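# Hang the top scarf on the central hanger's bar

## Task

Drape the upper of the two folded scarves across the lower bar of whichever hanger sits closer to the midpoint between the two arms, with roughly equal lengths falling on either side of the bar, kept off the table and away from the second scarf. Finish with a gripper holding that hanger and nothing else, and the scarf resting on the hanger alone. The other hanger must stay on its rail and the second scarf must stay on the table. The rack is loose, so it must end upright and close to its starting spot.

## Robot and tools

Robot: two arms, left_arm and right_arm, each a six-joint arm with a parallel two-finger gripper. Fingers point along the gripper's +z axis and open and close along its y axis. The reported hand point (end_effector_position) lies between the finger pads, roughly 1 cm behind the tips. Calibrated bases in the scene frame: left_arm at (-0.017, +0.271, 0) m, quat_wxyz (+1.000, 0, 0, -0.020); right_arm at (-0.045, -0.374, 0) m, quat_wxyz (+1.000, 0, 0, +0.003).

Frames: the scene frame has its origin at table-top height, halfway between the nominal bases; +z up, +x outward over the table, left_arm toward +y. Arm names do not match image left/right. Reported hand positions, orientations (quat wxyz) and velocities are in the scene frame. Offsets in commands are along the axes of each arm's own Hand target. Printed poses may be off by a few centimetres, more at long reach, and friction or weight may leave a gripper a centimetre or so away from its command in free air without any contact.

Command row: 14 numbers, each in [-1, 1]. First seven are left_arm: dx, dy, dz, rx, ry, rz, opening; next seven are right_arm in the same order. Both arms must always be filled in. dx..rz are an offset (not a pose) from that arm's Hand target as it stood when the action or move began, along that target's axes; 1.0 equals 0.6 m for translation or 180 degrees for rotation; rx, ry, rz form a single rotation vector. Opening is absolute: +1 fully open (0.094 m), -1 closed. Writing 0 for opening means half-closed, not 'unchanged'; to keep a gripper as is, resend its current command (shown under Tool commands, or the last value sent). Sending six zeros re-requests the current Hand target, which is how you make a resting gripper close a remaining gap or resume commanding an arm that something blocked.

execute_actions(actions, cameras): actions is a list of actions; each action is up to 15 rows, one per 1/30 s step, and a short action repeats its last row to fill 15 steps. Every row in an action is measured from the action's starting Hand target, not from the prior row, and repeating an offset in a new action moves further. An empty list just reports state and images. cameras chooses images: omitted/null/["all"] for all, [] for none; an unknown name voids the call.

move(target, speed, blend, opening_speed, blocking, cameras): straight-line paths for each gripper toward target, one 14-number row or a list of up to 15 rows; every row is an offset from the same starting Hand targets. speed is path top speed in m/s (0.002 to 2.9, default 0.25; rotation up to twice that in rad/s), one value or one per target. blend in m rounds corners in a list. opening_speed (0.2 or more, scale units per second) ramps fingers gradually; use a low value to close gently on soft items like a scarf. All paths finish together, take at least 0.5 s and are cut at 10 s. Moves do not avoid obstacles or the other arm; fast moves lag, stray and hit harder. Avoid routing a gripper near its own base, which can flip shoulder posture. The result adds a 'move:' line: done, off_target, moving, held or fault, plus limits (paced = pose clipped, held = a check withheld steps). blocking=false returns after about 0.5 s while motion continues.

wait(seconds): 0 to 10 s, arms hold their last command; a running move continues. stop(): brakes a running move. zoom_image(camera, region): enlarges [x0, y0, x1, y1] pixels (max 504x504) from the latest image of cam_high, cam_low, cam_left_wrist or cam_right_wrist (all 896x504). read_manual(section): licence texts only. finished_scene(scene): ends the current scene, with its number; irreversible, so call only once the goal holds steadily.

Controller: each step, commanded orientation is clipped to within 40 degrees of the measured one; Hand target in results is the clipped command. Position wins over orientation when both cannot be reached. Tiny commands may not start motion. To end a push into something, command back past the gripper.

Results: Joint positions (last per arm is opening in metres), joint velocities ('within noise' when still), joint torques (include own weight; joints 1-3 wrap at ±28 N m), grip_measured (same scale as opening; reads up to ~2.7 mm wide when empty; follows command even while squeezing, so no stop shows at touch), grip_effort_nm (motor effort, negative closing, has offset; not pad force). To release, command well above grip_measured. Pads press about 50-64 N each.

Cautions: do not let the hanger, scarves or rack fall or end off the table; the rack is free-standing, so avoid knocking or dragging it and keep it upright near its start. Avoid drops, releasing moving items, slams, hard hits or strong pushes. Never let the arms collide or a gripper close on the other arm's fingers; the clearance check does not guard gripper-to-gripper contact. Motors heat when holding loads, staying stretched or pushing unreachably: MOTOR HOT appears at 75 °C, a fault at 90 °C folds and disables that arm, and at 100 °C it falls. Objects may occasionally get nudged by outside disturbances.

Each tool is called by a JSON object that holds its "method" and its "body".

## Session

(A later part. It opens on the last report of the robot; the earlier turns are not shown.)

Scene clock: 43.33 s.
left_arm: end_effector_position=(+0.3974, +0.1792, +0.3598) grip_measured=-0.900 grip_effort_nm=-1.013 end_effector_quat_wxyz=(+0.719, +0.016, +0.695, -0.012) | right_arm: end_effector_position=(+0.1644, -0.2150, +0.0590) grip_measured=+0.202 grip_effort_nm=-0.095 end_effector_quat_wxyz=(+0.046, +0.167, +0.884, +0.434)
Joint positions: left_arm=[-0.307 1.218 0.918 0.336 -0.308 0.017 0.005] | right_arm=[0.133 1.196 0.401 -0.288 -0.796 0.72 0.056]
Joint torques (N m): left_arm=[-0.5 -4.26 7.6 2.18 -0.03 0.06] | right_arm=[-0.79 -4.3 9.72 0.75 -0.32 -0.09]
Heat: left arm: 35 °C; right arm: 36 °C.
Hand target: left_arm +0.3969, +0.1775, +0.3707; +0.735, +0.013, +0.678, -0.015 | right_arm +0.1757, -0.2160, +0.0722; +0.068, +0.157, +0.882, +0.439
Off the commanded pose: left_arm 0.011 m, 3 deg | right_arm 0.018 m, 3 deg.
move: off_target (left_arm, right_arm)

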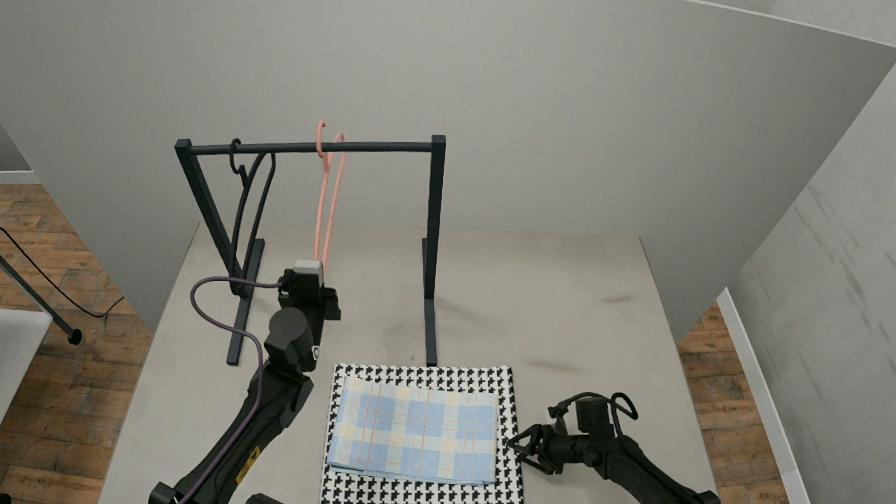

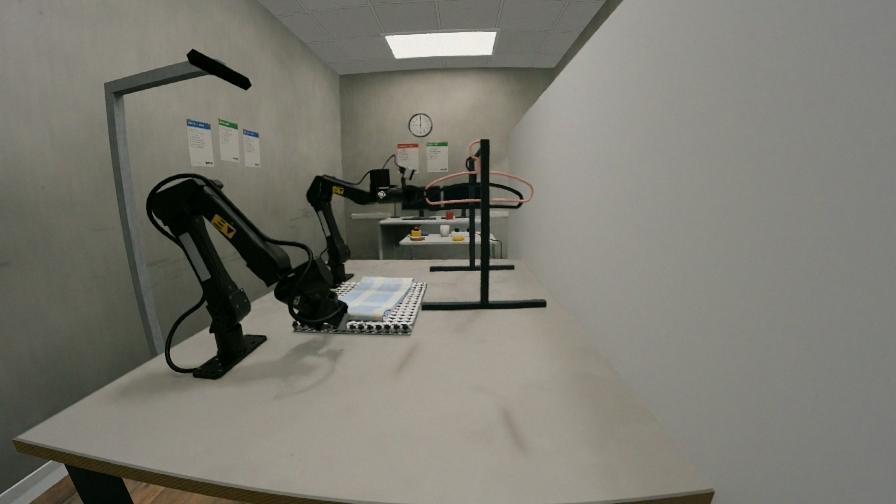

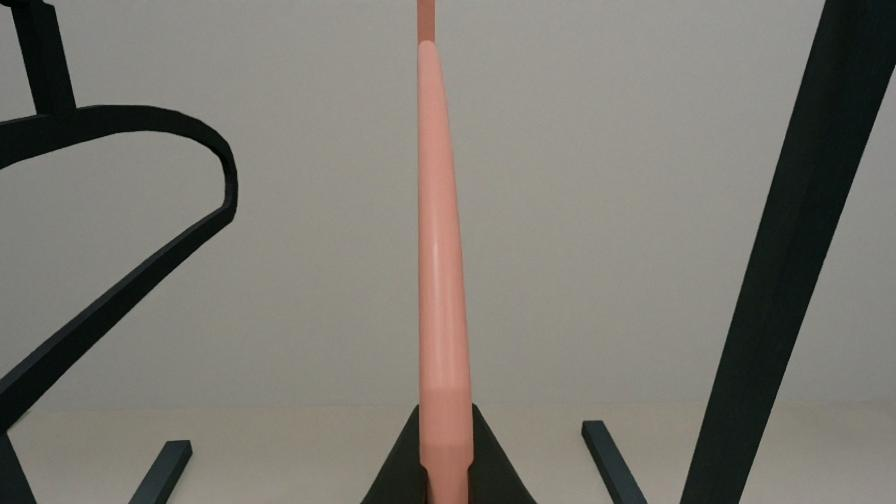

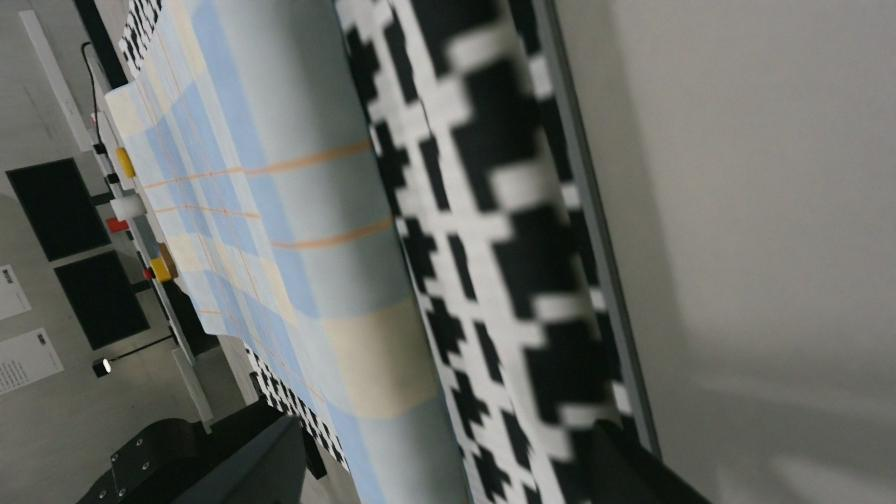

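{"method": "move", "body": {"target": [[0.018,0,-0.0015,0,0,0,-1, 0.005,0.05,0.053,0,0,0,0.2],[0.0077,-0.005,-0.1345,0,0,0,-1, 0.005,0.05,0.053,0,0,0,0.2]], "speed": 0.07}}

{"method": "zoom_image", "body": {"camera": "cam_low", "region": [290, 240, 450, 350]}}

Scene clock: 48.47 s.
left_arm: end_effector_position=(+0.3205, +0.1760, +0.3590) grip_measured=-0.900 grip_effort_nm=-1.018 end_effector_quat_wxyz=(+0.730, +0.015, +0.683, -0.017) | right_arm: end_effector_position=(+0.1773, -0.1792, +0.0671) grip_measured=+0.202 grip_effort_nm=-0.095 end_effector_quat_wxyz=(+0.055, +0.165, +0.885, +0.433)
Joint positions: left_arm=[-0.462 0.918 0.731 0.262 -0.456 0.032 0.005] | right_arm=[0.319 1.237 0.435 -0.124 -0.684 0.93 0.056]
Joint torques (N m): left_arm=[-0.5 -3.18 6.3 1.78 -0.09 0.06] | right_arm=[0.68 -2.82 9.85 1.18 -0.22 0.01]
Heat: left arm: 34 °C; right arm: 36 °C.
Hand target: left_arm +0.3167, +0.1777, +0.3597; +0.735, +0.013, +0.678, -0.015 | right_arm +0.1876, -0.1741, +0.0769; +0.068, +0.157, +0.882, +0.439
Off the commanded pose: left_arm 0.004 m, 1 deg | right_arm 0.015 m, 2 deg.
move: off_target (right_arm)

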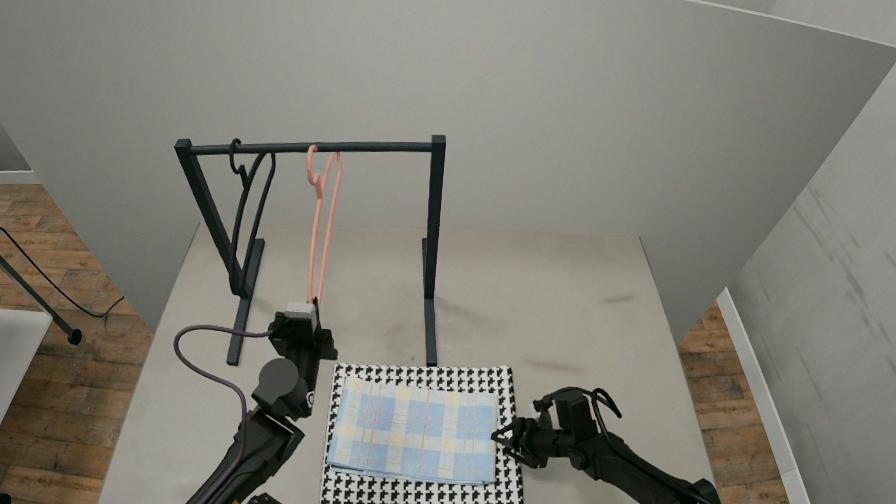

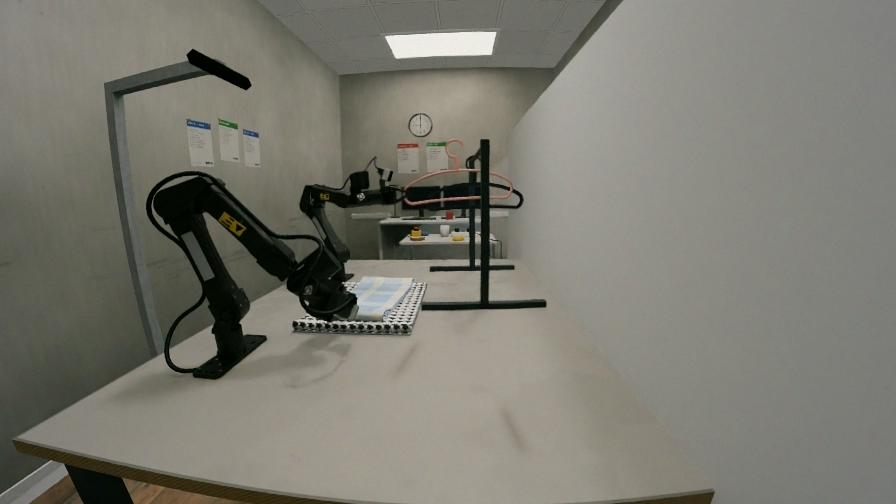

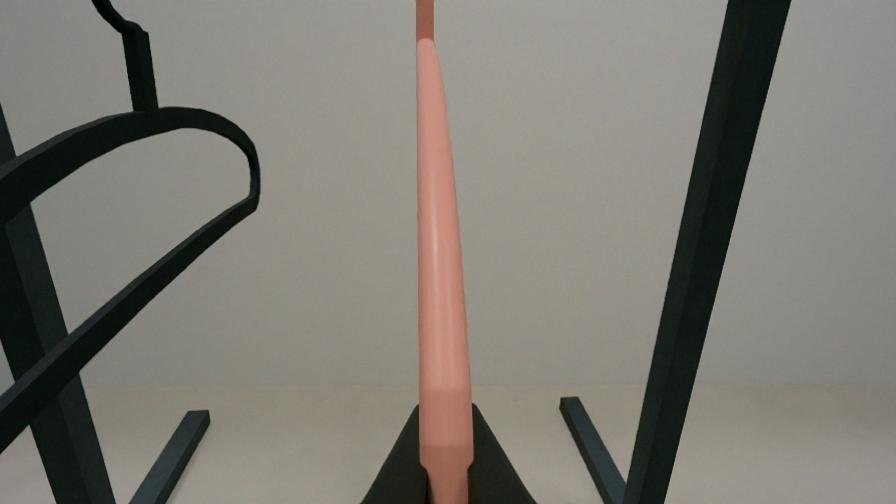

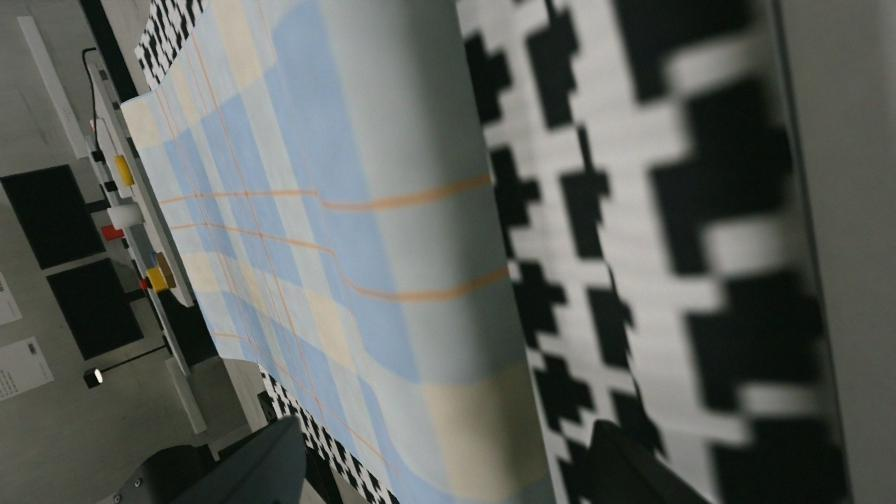

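Scaled by 3.150.

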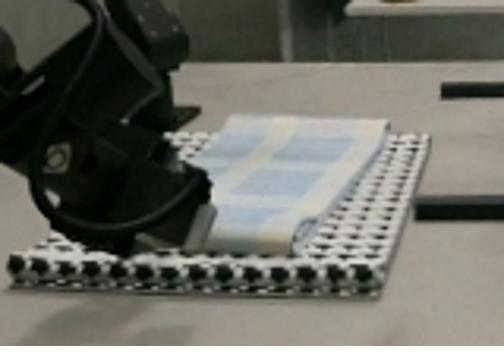

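{"method": "move", "body": {"target": [0,0,-0.2,0,0,0,-1, -0.002,0.012,0.036,0,0,0,0.2], "speed": 0.1, "cameras": ["cam_low","cam_right_wrist"]}}

{"method": "zoom_image", "body": {"camera": "cam_low", "region": [290, 240, 450, 350]}}

Scene clock: 52.33 s.
left_arm: end_effector_position=(+0.1982, +0.1818, +0.3515) grip_measured=-0.900 grip_effort_nm=-1.018 end_effector_quat_wxyz=(+0.733, +0.015, +0.680, -0.013) | right_arm: end_effector_position=(+0.1859, -0.1606, +0.0603) grip_measured=+0.202 grip_effort_nm=-0.095 end_effector_quat_wxyz=(+0.056, +0.165, +0.885, +0.432)
Joint positions: left_arm=[-1.111 0.468 0.587 0.048 -1.106 0.155 0.005] | right_arm=[0.394 1.326 0.45 -0.004 -0.636 1.003 0.056]
Joint torques (N m): left_arm=[-0.5 0.7 5.67 1.42 0.09 0.07] | right_arm=[0.85 -3.34 9.66 1.26 -0.19 0.01]
Heat: left arm: 34 °C; right arm: 35 °C.
Hand target: left_arm +0.1972, +0.1824, +0.3499; +0.735, +0.013, +0.678, -0.015 | right_arm +0.1958, -0.1542, +0.0695; +0.068, +0.157, +0.882, +0.439
Off the commanded pose: left_arm 0.002 m, 0 deg | right_arm 0.015 m, 2 deg.
move: off_target (right_arm)
Images, in order (width x height): cam_low 896x504, cam_right_wrist 896x504.

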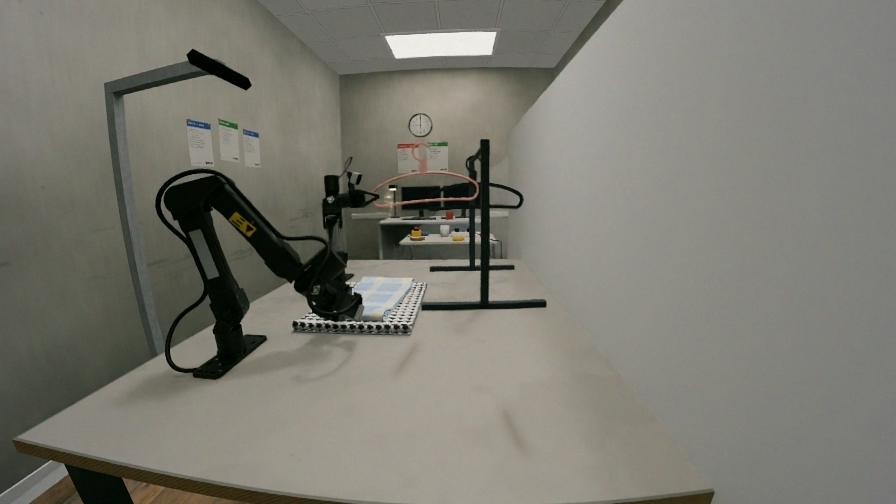

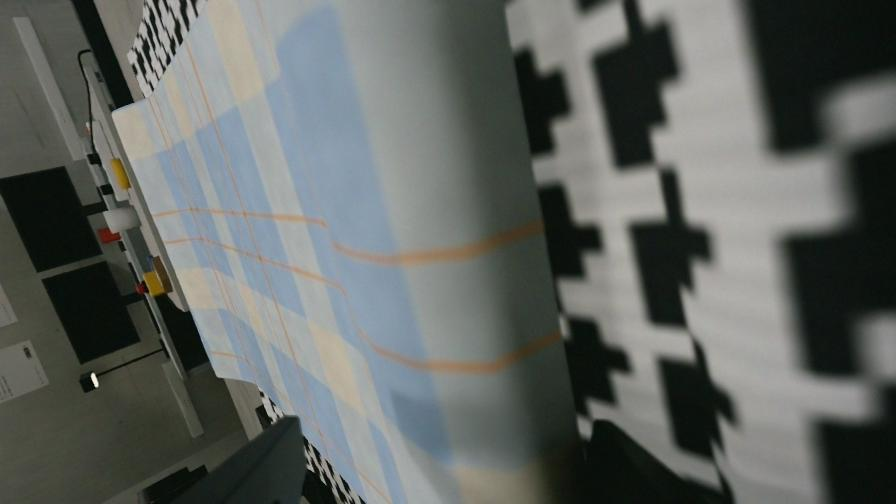

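Scaled by 3.150.

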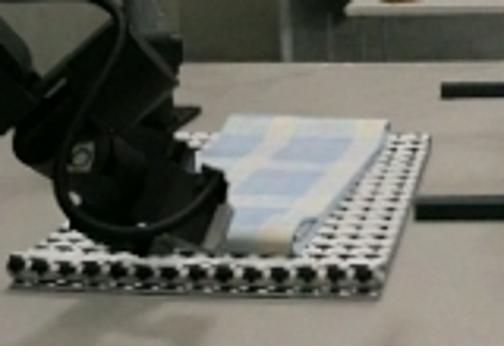

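{"method": "zoom_image", "body": {"camera": "cam_right_wrist", "region": [440, 300, 740, 504]}}

Scaled by 1.680.

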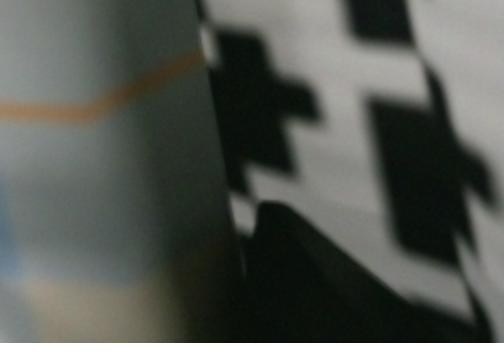

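{"method": "move", "body": {"target": [0,0,0,0,0,0,-1, 0.0077,0.051,0.0685,0,0,0,0.2], "speed": 0.05}}

{"method": "zoom_image", "body": {"camera": "cam_low", "region": [290, 240, 450, 350]}}

Scene clock: 54.67 s.
left_arm: end_effector_position=(+0.1982, +0.1819, +0.3515) grip_measured=-0.900 grip_effort_nm=-1.013 end_effector_quat_wxyz=(+0.733, +0.015, +0.680, -0.013) | right_arm: end_effector_position=(+0.1989, -0.1127, +0.0606) grip_measured=+0.202 grip_effort_nm=-0.095 end_effector_quat_wxyz=(+0.057, +0.163, +0.886, +0.431)
Joint positions: left_arm=[-1.111 0.468 0.587 0.049 -1.106 0.155 0.005] | right_arm=[0.56 1.471 0.547 0.122 -0.524 1.145 0.056]
Joint torques (N m): left_arm=[-0.53 0.73 5.63 1.44 0.07 0.06] | right_arm=[0.77 -4.38 9.69 1.37 -0.15 0.04]
Heat: left arm: 34 °C; right arm: 35 °C.
Hand target: left_arm +0.1972, +0.1824, +0.3498; +0.735, +0.014, +0.678, -0.015 | right_arm +0.2087, -0.1043, +0.0691; +0.068, +0.157, +0.882, +0.439
Off the commanded pose: left_arm 0.002 m, 0 deg | right_arm 0.015 m, 2 deg.
move: off_target (right_arm)

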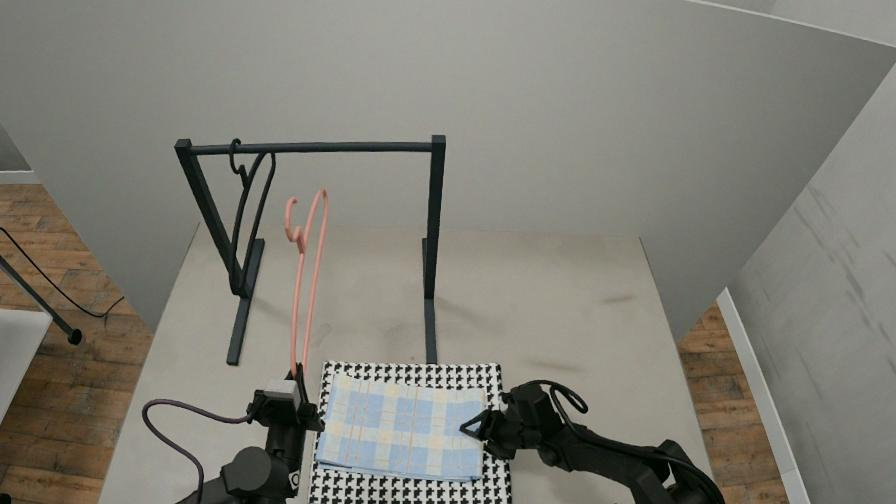

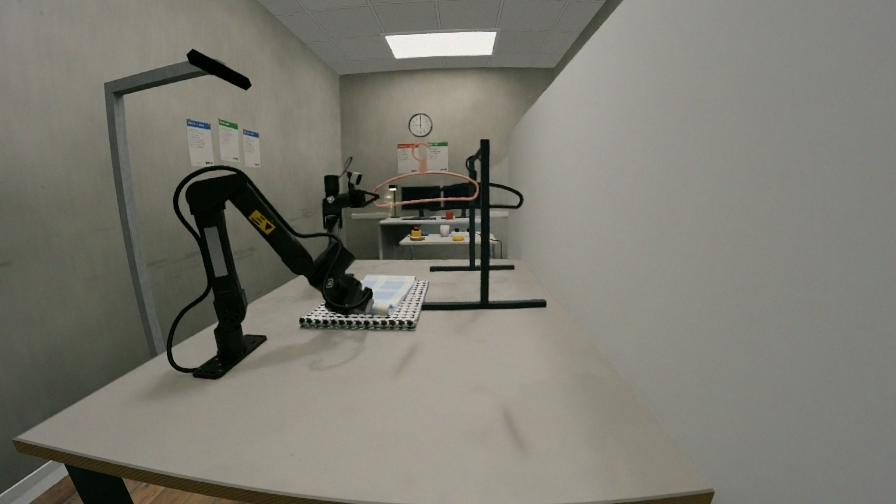

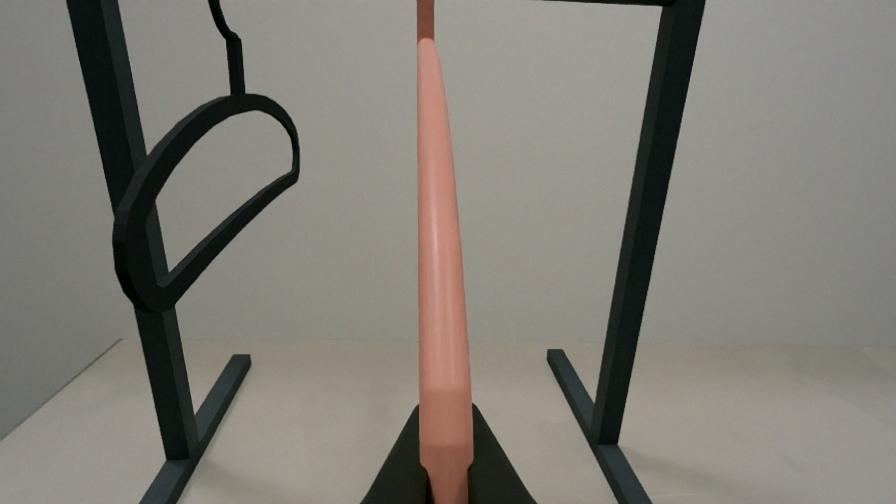

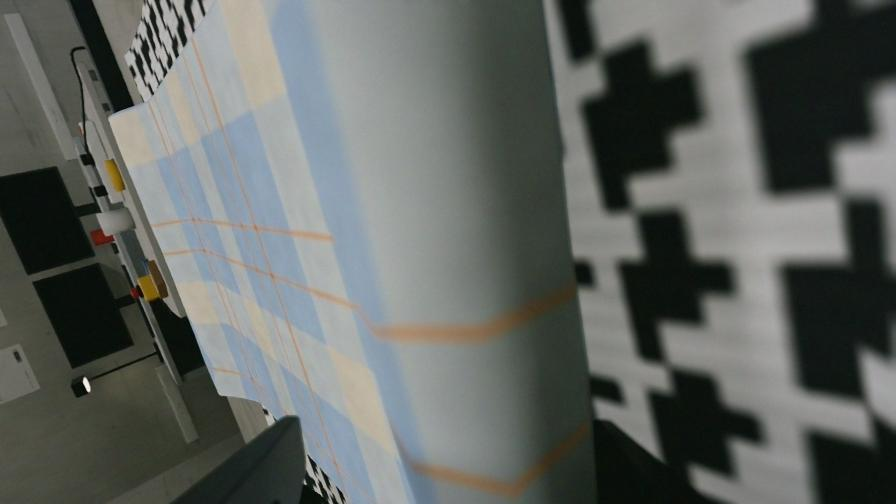

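Scaled by 3.150.

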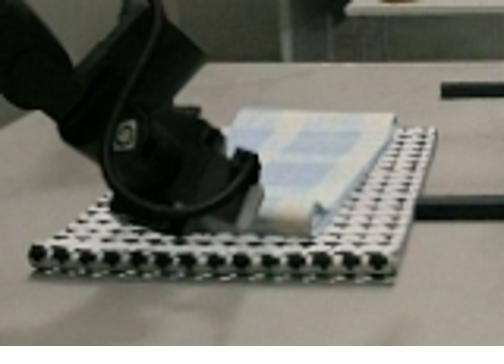

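{"method": "move", "body": {"target": [[0,0,0,0,0,0,-1, -0.002,-0.026,-0.046,-0.055,0,0,0.2],[0,0,0,0,0,0,-1, -0.0016,-0.019,-0.0147,-0.055,0,0,0.2]], "speed": 0.06, "cameras": ["cam_low","cam_right_wrist","cam_high"]}}

{"method": "zoom_image", "body": {"camera": "cam_right_wrist", "region": [440, 250, 740, 504]}}

Scene clock: 60.80 s.
left_arm: end_effector_position=(+0.1982, +0.1820, +0.3516) grip_measured=-0.900 grip_effort_nm=-1.013 end_effector_quat_wxyz=(+0.733, +0.015, +0.680, -0.013) | right_arm: end_effector_position=(+0.2040, -0.1198, +0.0666) grip_measured=+0.202 grip_effort_nm=-0.095 end_effector_quat_wxyz=(+0.080, +0.152, +0.841, +0.514)
Joint positions: left_arm=[-1.111 0.468 0.587 0.049 -1.107 0.156 0.005] | right_arm=[0.477 1.506 0.395 0.493 -0.655 1.186 0.056]
Joint torques (N m): left_arm=[-0.54 0.72 5.63 1.44 0.08 0.06] | right_arm=[0.68 -4.25 5.97 1.56 -0.12 -0.04]
Heat: left arm: 34 °C; right arm: 36 °C.
Hand target: left_arm +0.1972, +0.1824, +0.3498; +0.735, +0.014, +0.678, -0.015 | right_arm +0.2049, -0.1177, +0.0655; +0.081, +0.150, +0.841, +0.514
Off the commanded pose: left_arm 0.002 m, 0 deg | right_arm 0.003 m, 0 deg.
move: done
Images, in order (width x height): cam_high 896x504, cam_low 896x504, cam_right_wrist 896x504.

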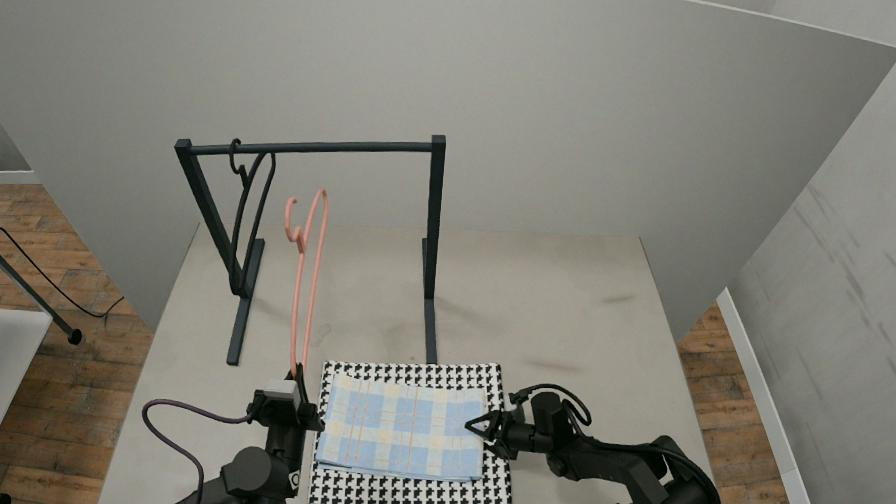

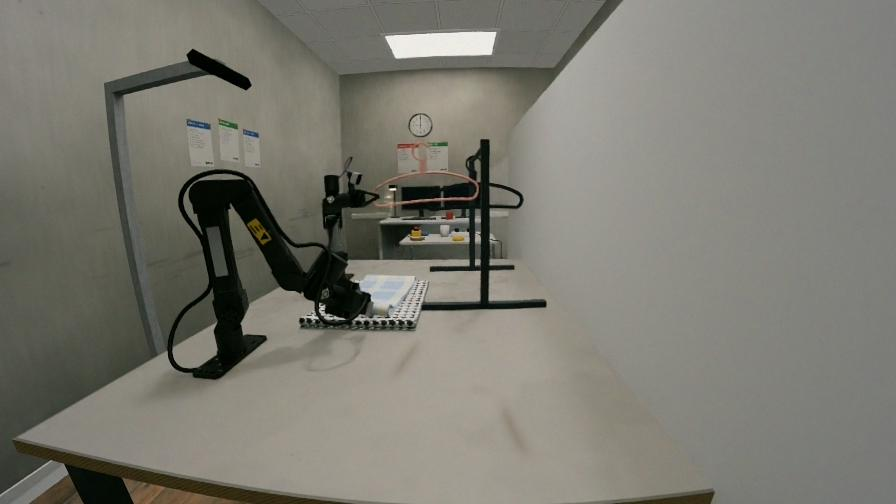

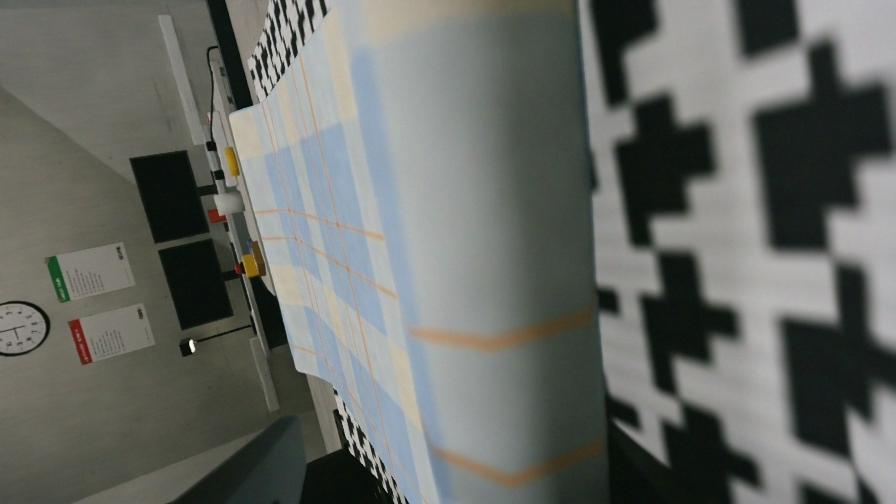

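Scaled by 1.680.

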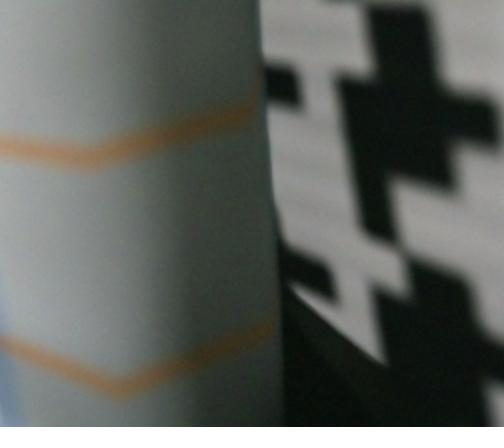

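{"method": "move", "body": {"target": [[0,0,0,0,0,0,-1, 0,-0.024,-0.011,0,0,0,0.2],[0,0,0,0,0,0,-1, 0.004,0.016,0.066,0,0,0,0.2]], "speed": 0.05, "cameras": ["cam_low","cam_right_wrist","cam_high"]}}

{"method": "zoom_image", "body": {"camera": "cam_right_wrist", "region": [440, 250, 740, 504]}}

{"method": "zoom_image", "body": {"camera": "cam_low", "region": [290, 240, 450, 350]}}

Scene clock: 63.53 s.
left_arm: end_effector_position=(+0.1982, +0.1820, +0.3516) grip_measured=-0.900 grip_effort_nm=-1.018 end_effector_quat_wxyz=(+0.733, +0.015, +0.680, -0.013) | right_arm: end_effector_position=(+0.2102, -0.0821, +0.0613) grip_measured=+0.202 grip_effort_nm=-0.095 end_effector_quat_wxyz=(+0.078, +0.143, +0.836, +0.524)
Joint positions: left_arm=[-1.111 0.468 0.587 0.05 -1.107 0.156 0.005] | right_arm=[0.589 1.652 0.461 0.636 -0.583 1.263 0.056]
Joint torques (N m): left_arm=[-0.51 0.72 5.61 1.44 0.08 0.07] | right_arm=[0.79 -4.42 7.47 1.34 0.09 -0.05]
Heat: left arm: 34 °C; right arm: 36 °C.
Hand target: left_arm +0.1972, +0.1824, +0.3498; +0.735, +0.014, +0.678, -0.015 | right_arm +0.2158, -0.0796, +0.0557; +0.081, +0.150, +0.841, +0.513
Off the commanded pose: left_arm 0.002 m, 0 deg | right_arm 0.008 m, 2 deg.
move: done
Images, in order (width x height): cam_high 896x504, cam_low 896x504, cam_right_wrist 896x504.

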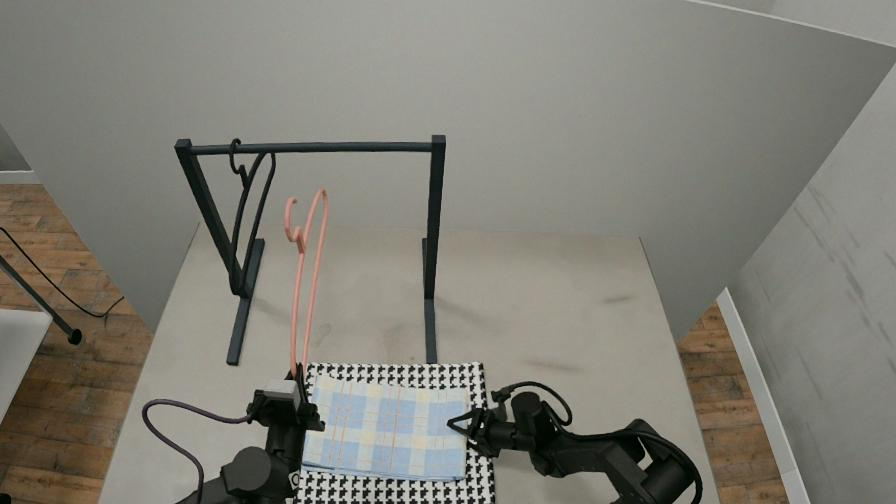

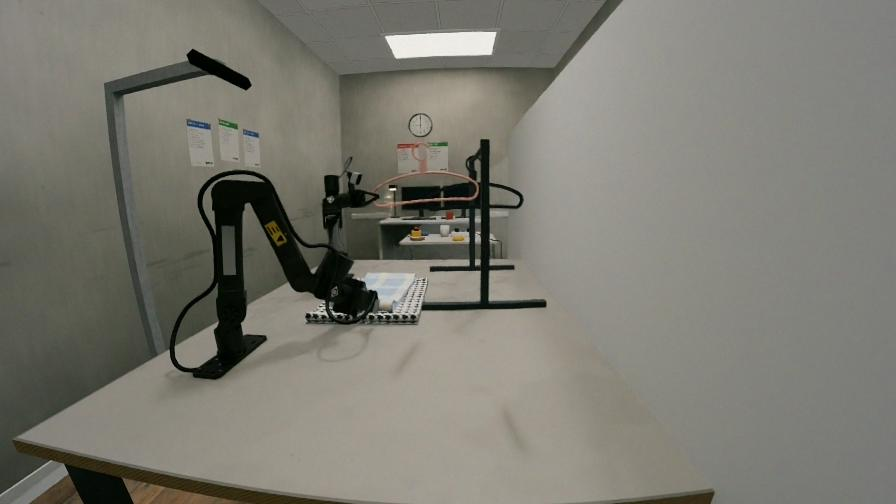

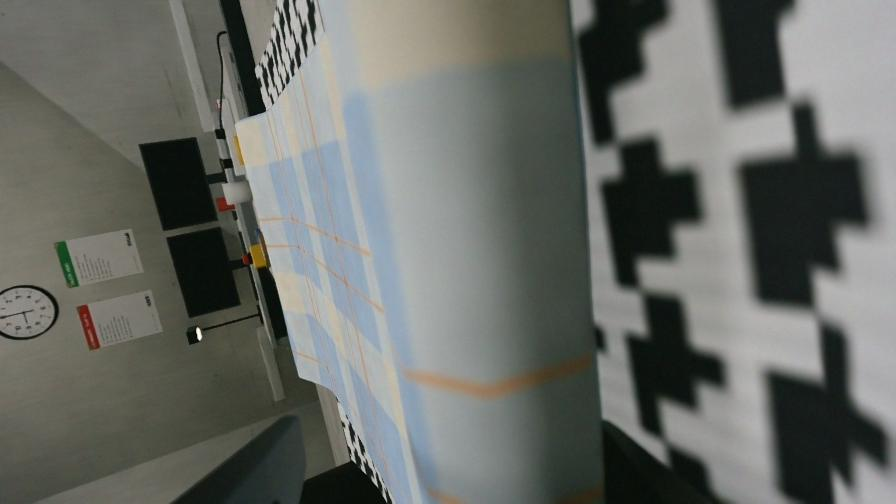

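Scaled by 1.680.

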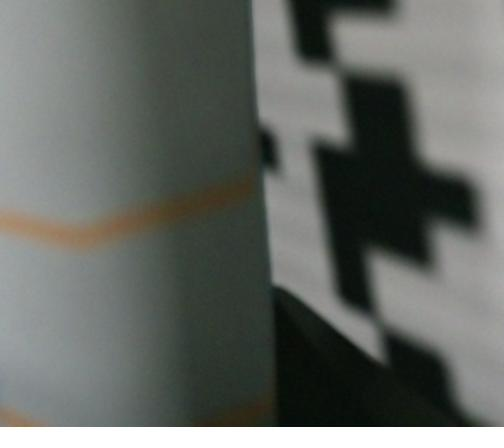

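Scaled by 3.150.

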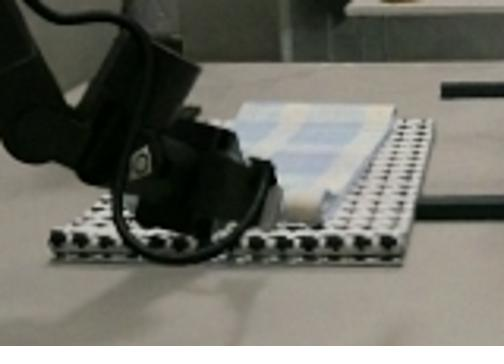

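{"method": "move", "body": {"target": [[0,0,0,0,0,0,-1, 0,-0.0115,-0.044,0.05,0,0,0.2],[0,0,0,0,0,0,-1, 0.005,-0.0145,0.0013,0.05,0,0,0.2],[0,0,0,0,0,0,-1, 0.006,-0.0035,0.0223,0.05,0,0,0.2]], "speed": 0.06, "cameras": ["cam_low","cam_right_wrist","cam_high"]}}

{"method": "zoom_image", "body": {"camera": "cam_right_wrist", "region": [440, 250, 740, 504]}}

{"method": "zoom_image", "body": {"camera": "cam_low", "region": [290, 240, 450, 350]}}

Scene clock: 75.47 s.
left_arm: end_effector_position=(+0.1982, +0.1820, +0.3516) grip_measured=-0.900 grip_effort_nm=-1.018 end_effector_quat_wxyz=(+0.733, +0.015, +0.680, -0.013) | right_arm: end_effector_position=(+0.2114, -0.0668, +0.0603) grip_measured=+0.201 grip_effort_nm=-0.085 end_effector_quat_wxyz=(+0.067, +0.143, +0.869, +0.468)
Joint positions: left_arm=[-1.111 0.468 0.587 0.05 -1.107 0.156 0.005] | right_arm=[0.655 1.632 0.601 0.353 -0.494 1.226 0.056]
Joint torques (N m): left_arm=[-0.51 0.7 5.61 1.43 0.09 0.05] | right_arm=[0.62 -4.33 7.8 1.14 0.21 0]
Heat: left arm: 34 °C; right arm: 36 °C.
Hand target: left_arm +0.1972, +0.1824, +0.3498; +0.735, +0.014, +0.678, -0.015 | right_arm +0.2160, -0.0681, +0.0478; +0.069, +0.156, +0.879, +0.446
Off the commanded pose: left_arm 0.002 m, 0 deg | right_arm 0.013 m, 3 deg.
move: off_target (right_arm)
Images, in order (width x height): cam_high 896x504, cam_low 896x504, cam_right_wrist 896x504.

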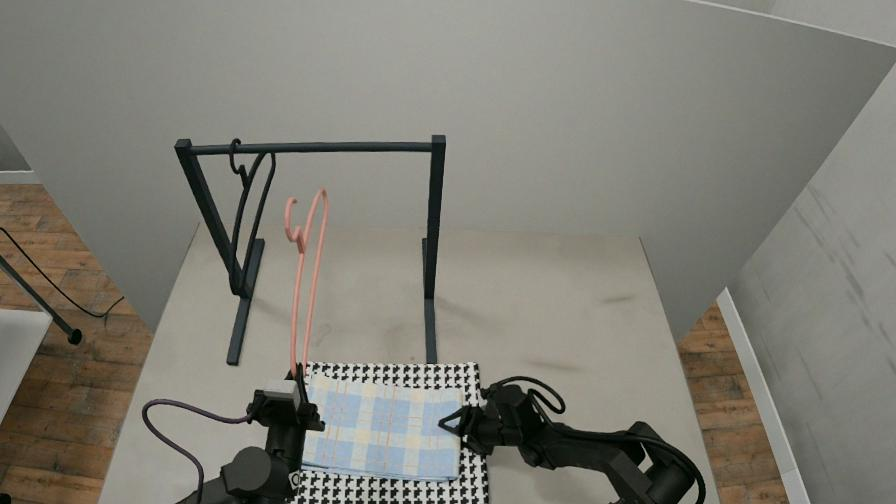

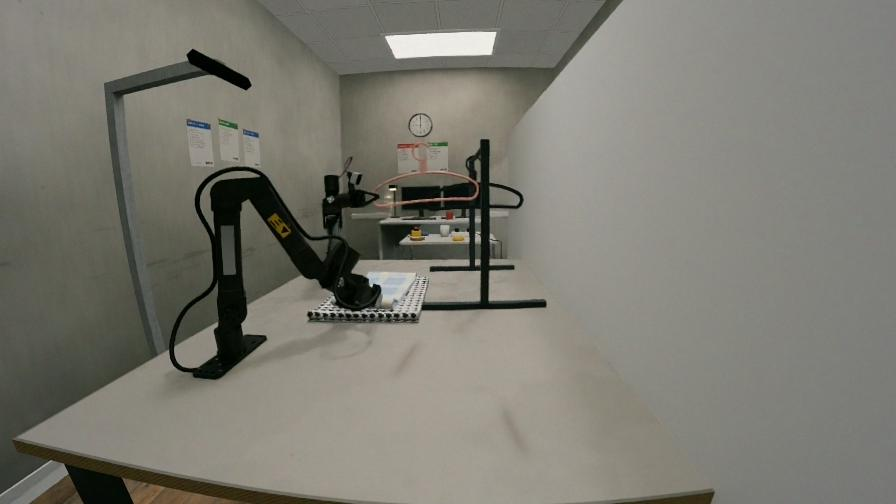

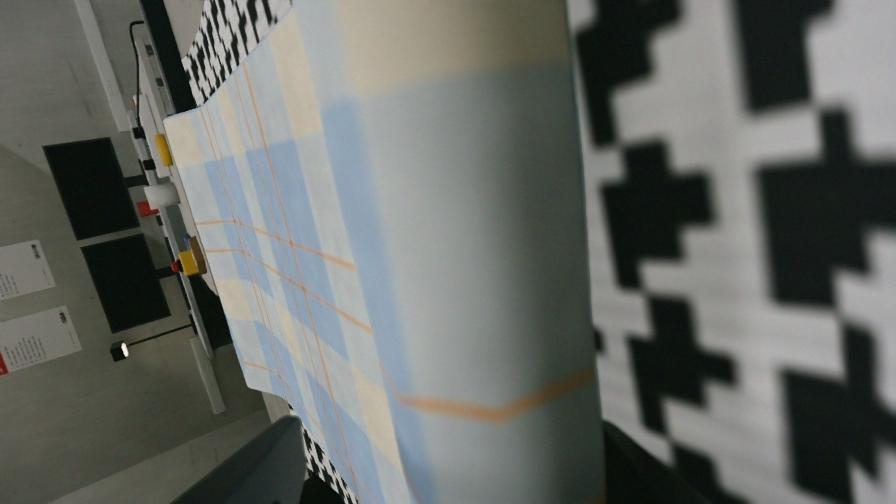

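Scaled by 1.680.

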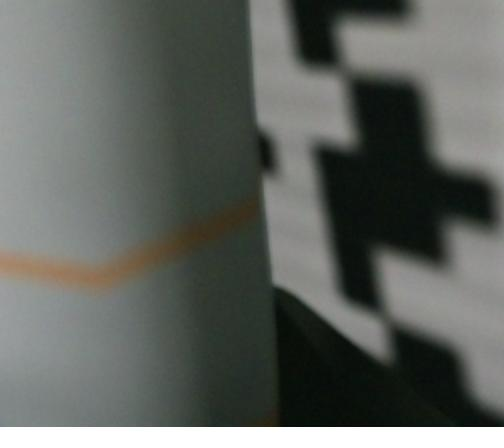

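Scaled by 3.150.

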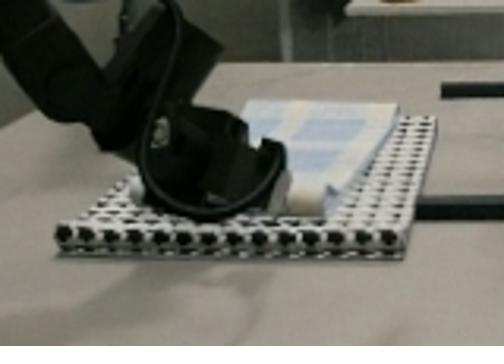

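{"method": "move", "body": {"target": [0,0,0,0,0,0,-1, 0.003,0.0655,0.0057,0,0,0,0.2], "speed": 0.06, "cameras": ["cam_low","cam_right_wrist","cam_high"]}}

{"method": "zoom_image", "body": {"camera": "cam_low", "region": [290, 240, 450, 350]}}

Scene clock: 77.27 s.
left_arm: end_effector_position=(+0.1982, +0.1821, +0.3516) grip_measured=-0.900 grip_effort_nm=-1.013 end_effector_quat_wxyz=(+0.733, +0.014, +0.680, -0.013) | right_arm: end_effector_position=(+0.2187, -0.0499, +0.0741) grip_measured=+0.201 grip_effort_nm=-0.076 end_effector_quat_wxyz=(+0.067, +0.158, +0.879, +0.445)
Joint positions: left_arm=[-1.111 0.468 0.587 0.05 -1.107 0.156 0.005] | right_arm=[0.705 1.632 0.725 0.196 -0.422 1.261 0.056]
Joint torques (N m): left_arm=[-0.54 0.72 5.61 1.43 0.09 0.06] | right_arm=[0.75 -5.86 9.61 1.32 -0.05 0]
Heat: left arm: 35 °C; right arm: 36 °C.
Hand target: left_arm +0.1972, +0.1824, +0.3498; +0.735, +0.014, +0.678, -0.015 | right_arm +0.2236, -0.0432, +0.0774; +0.069, +0.156, +0.879, +0.446
Off the commanded pose: left_arm 0.002 m, 0 deg | right_arm 0.009 m, 0 deg.
move: done
Images, in order (width x height): cam_high 896x504, cam_low 896x504, cam_right_wrist 896x504.

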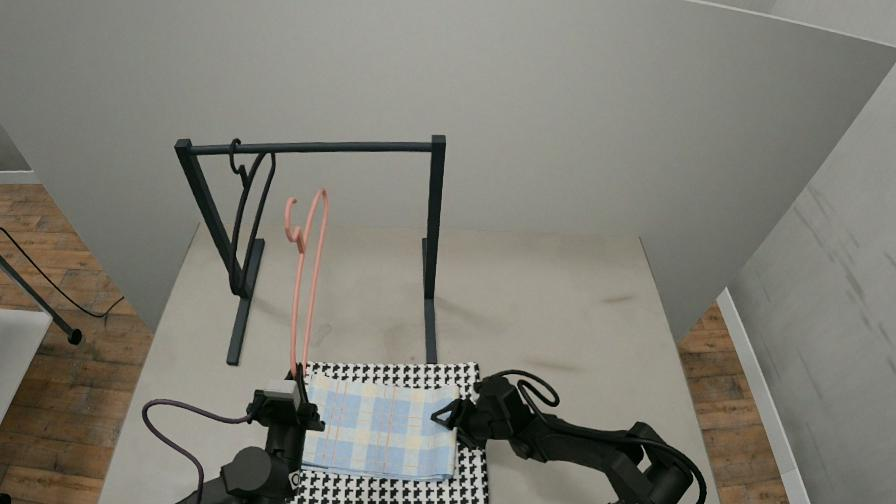

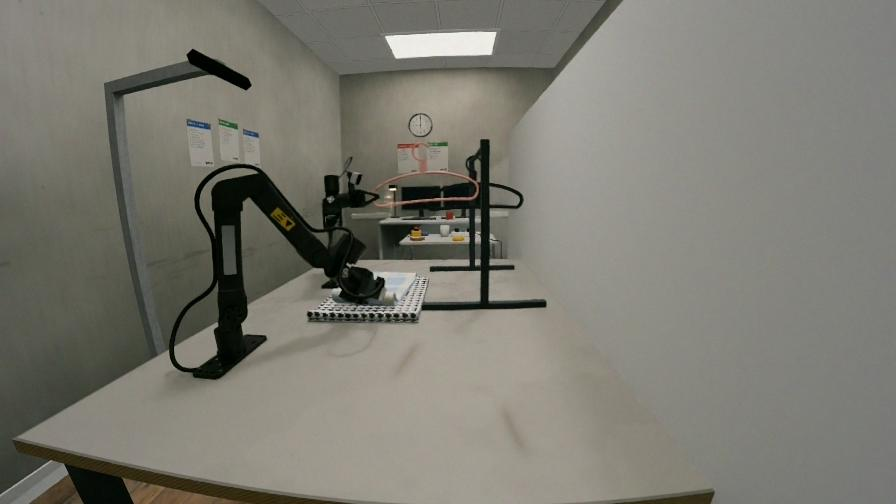

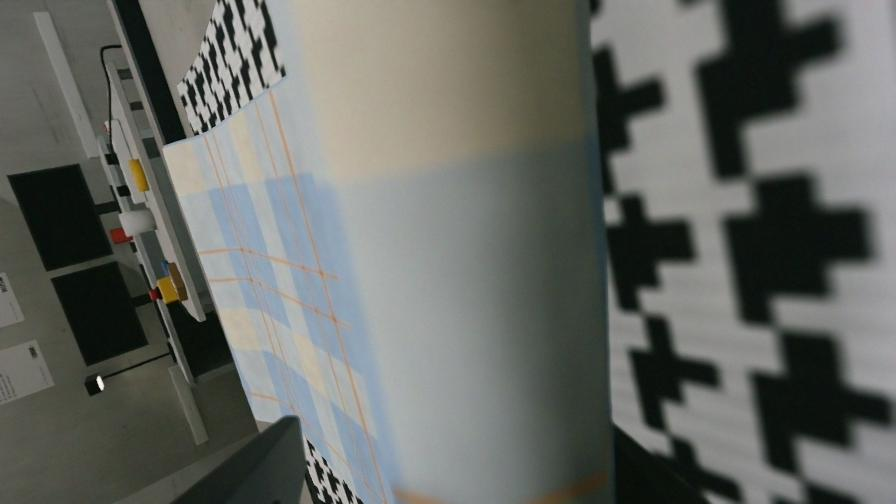

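Scaled by 3.150.

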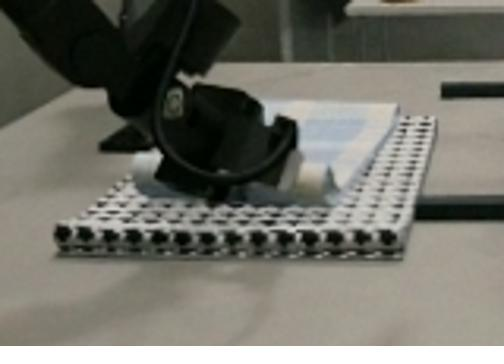

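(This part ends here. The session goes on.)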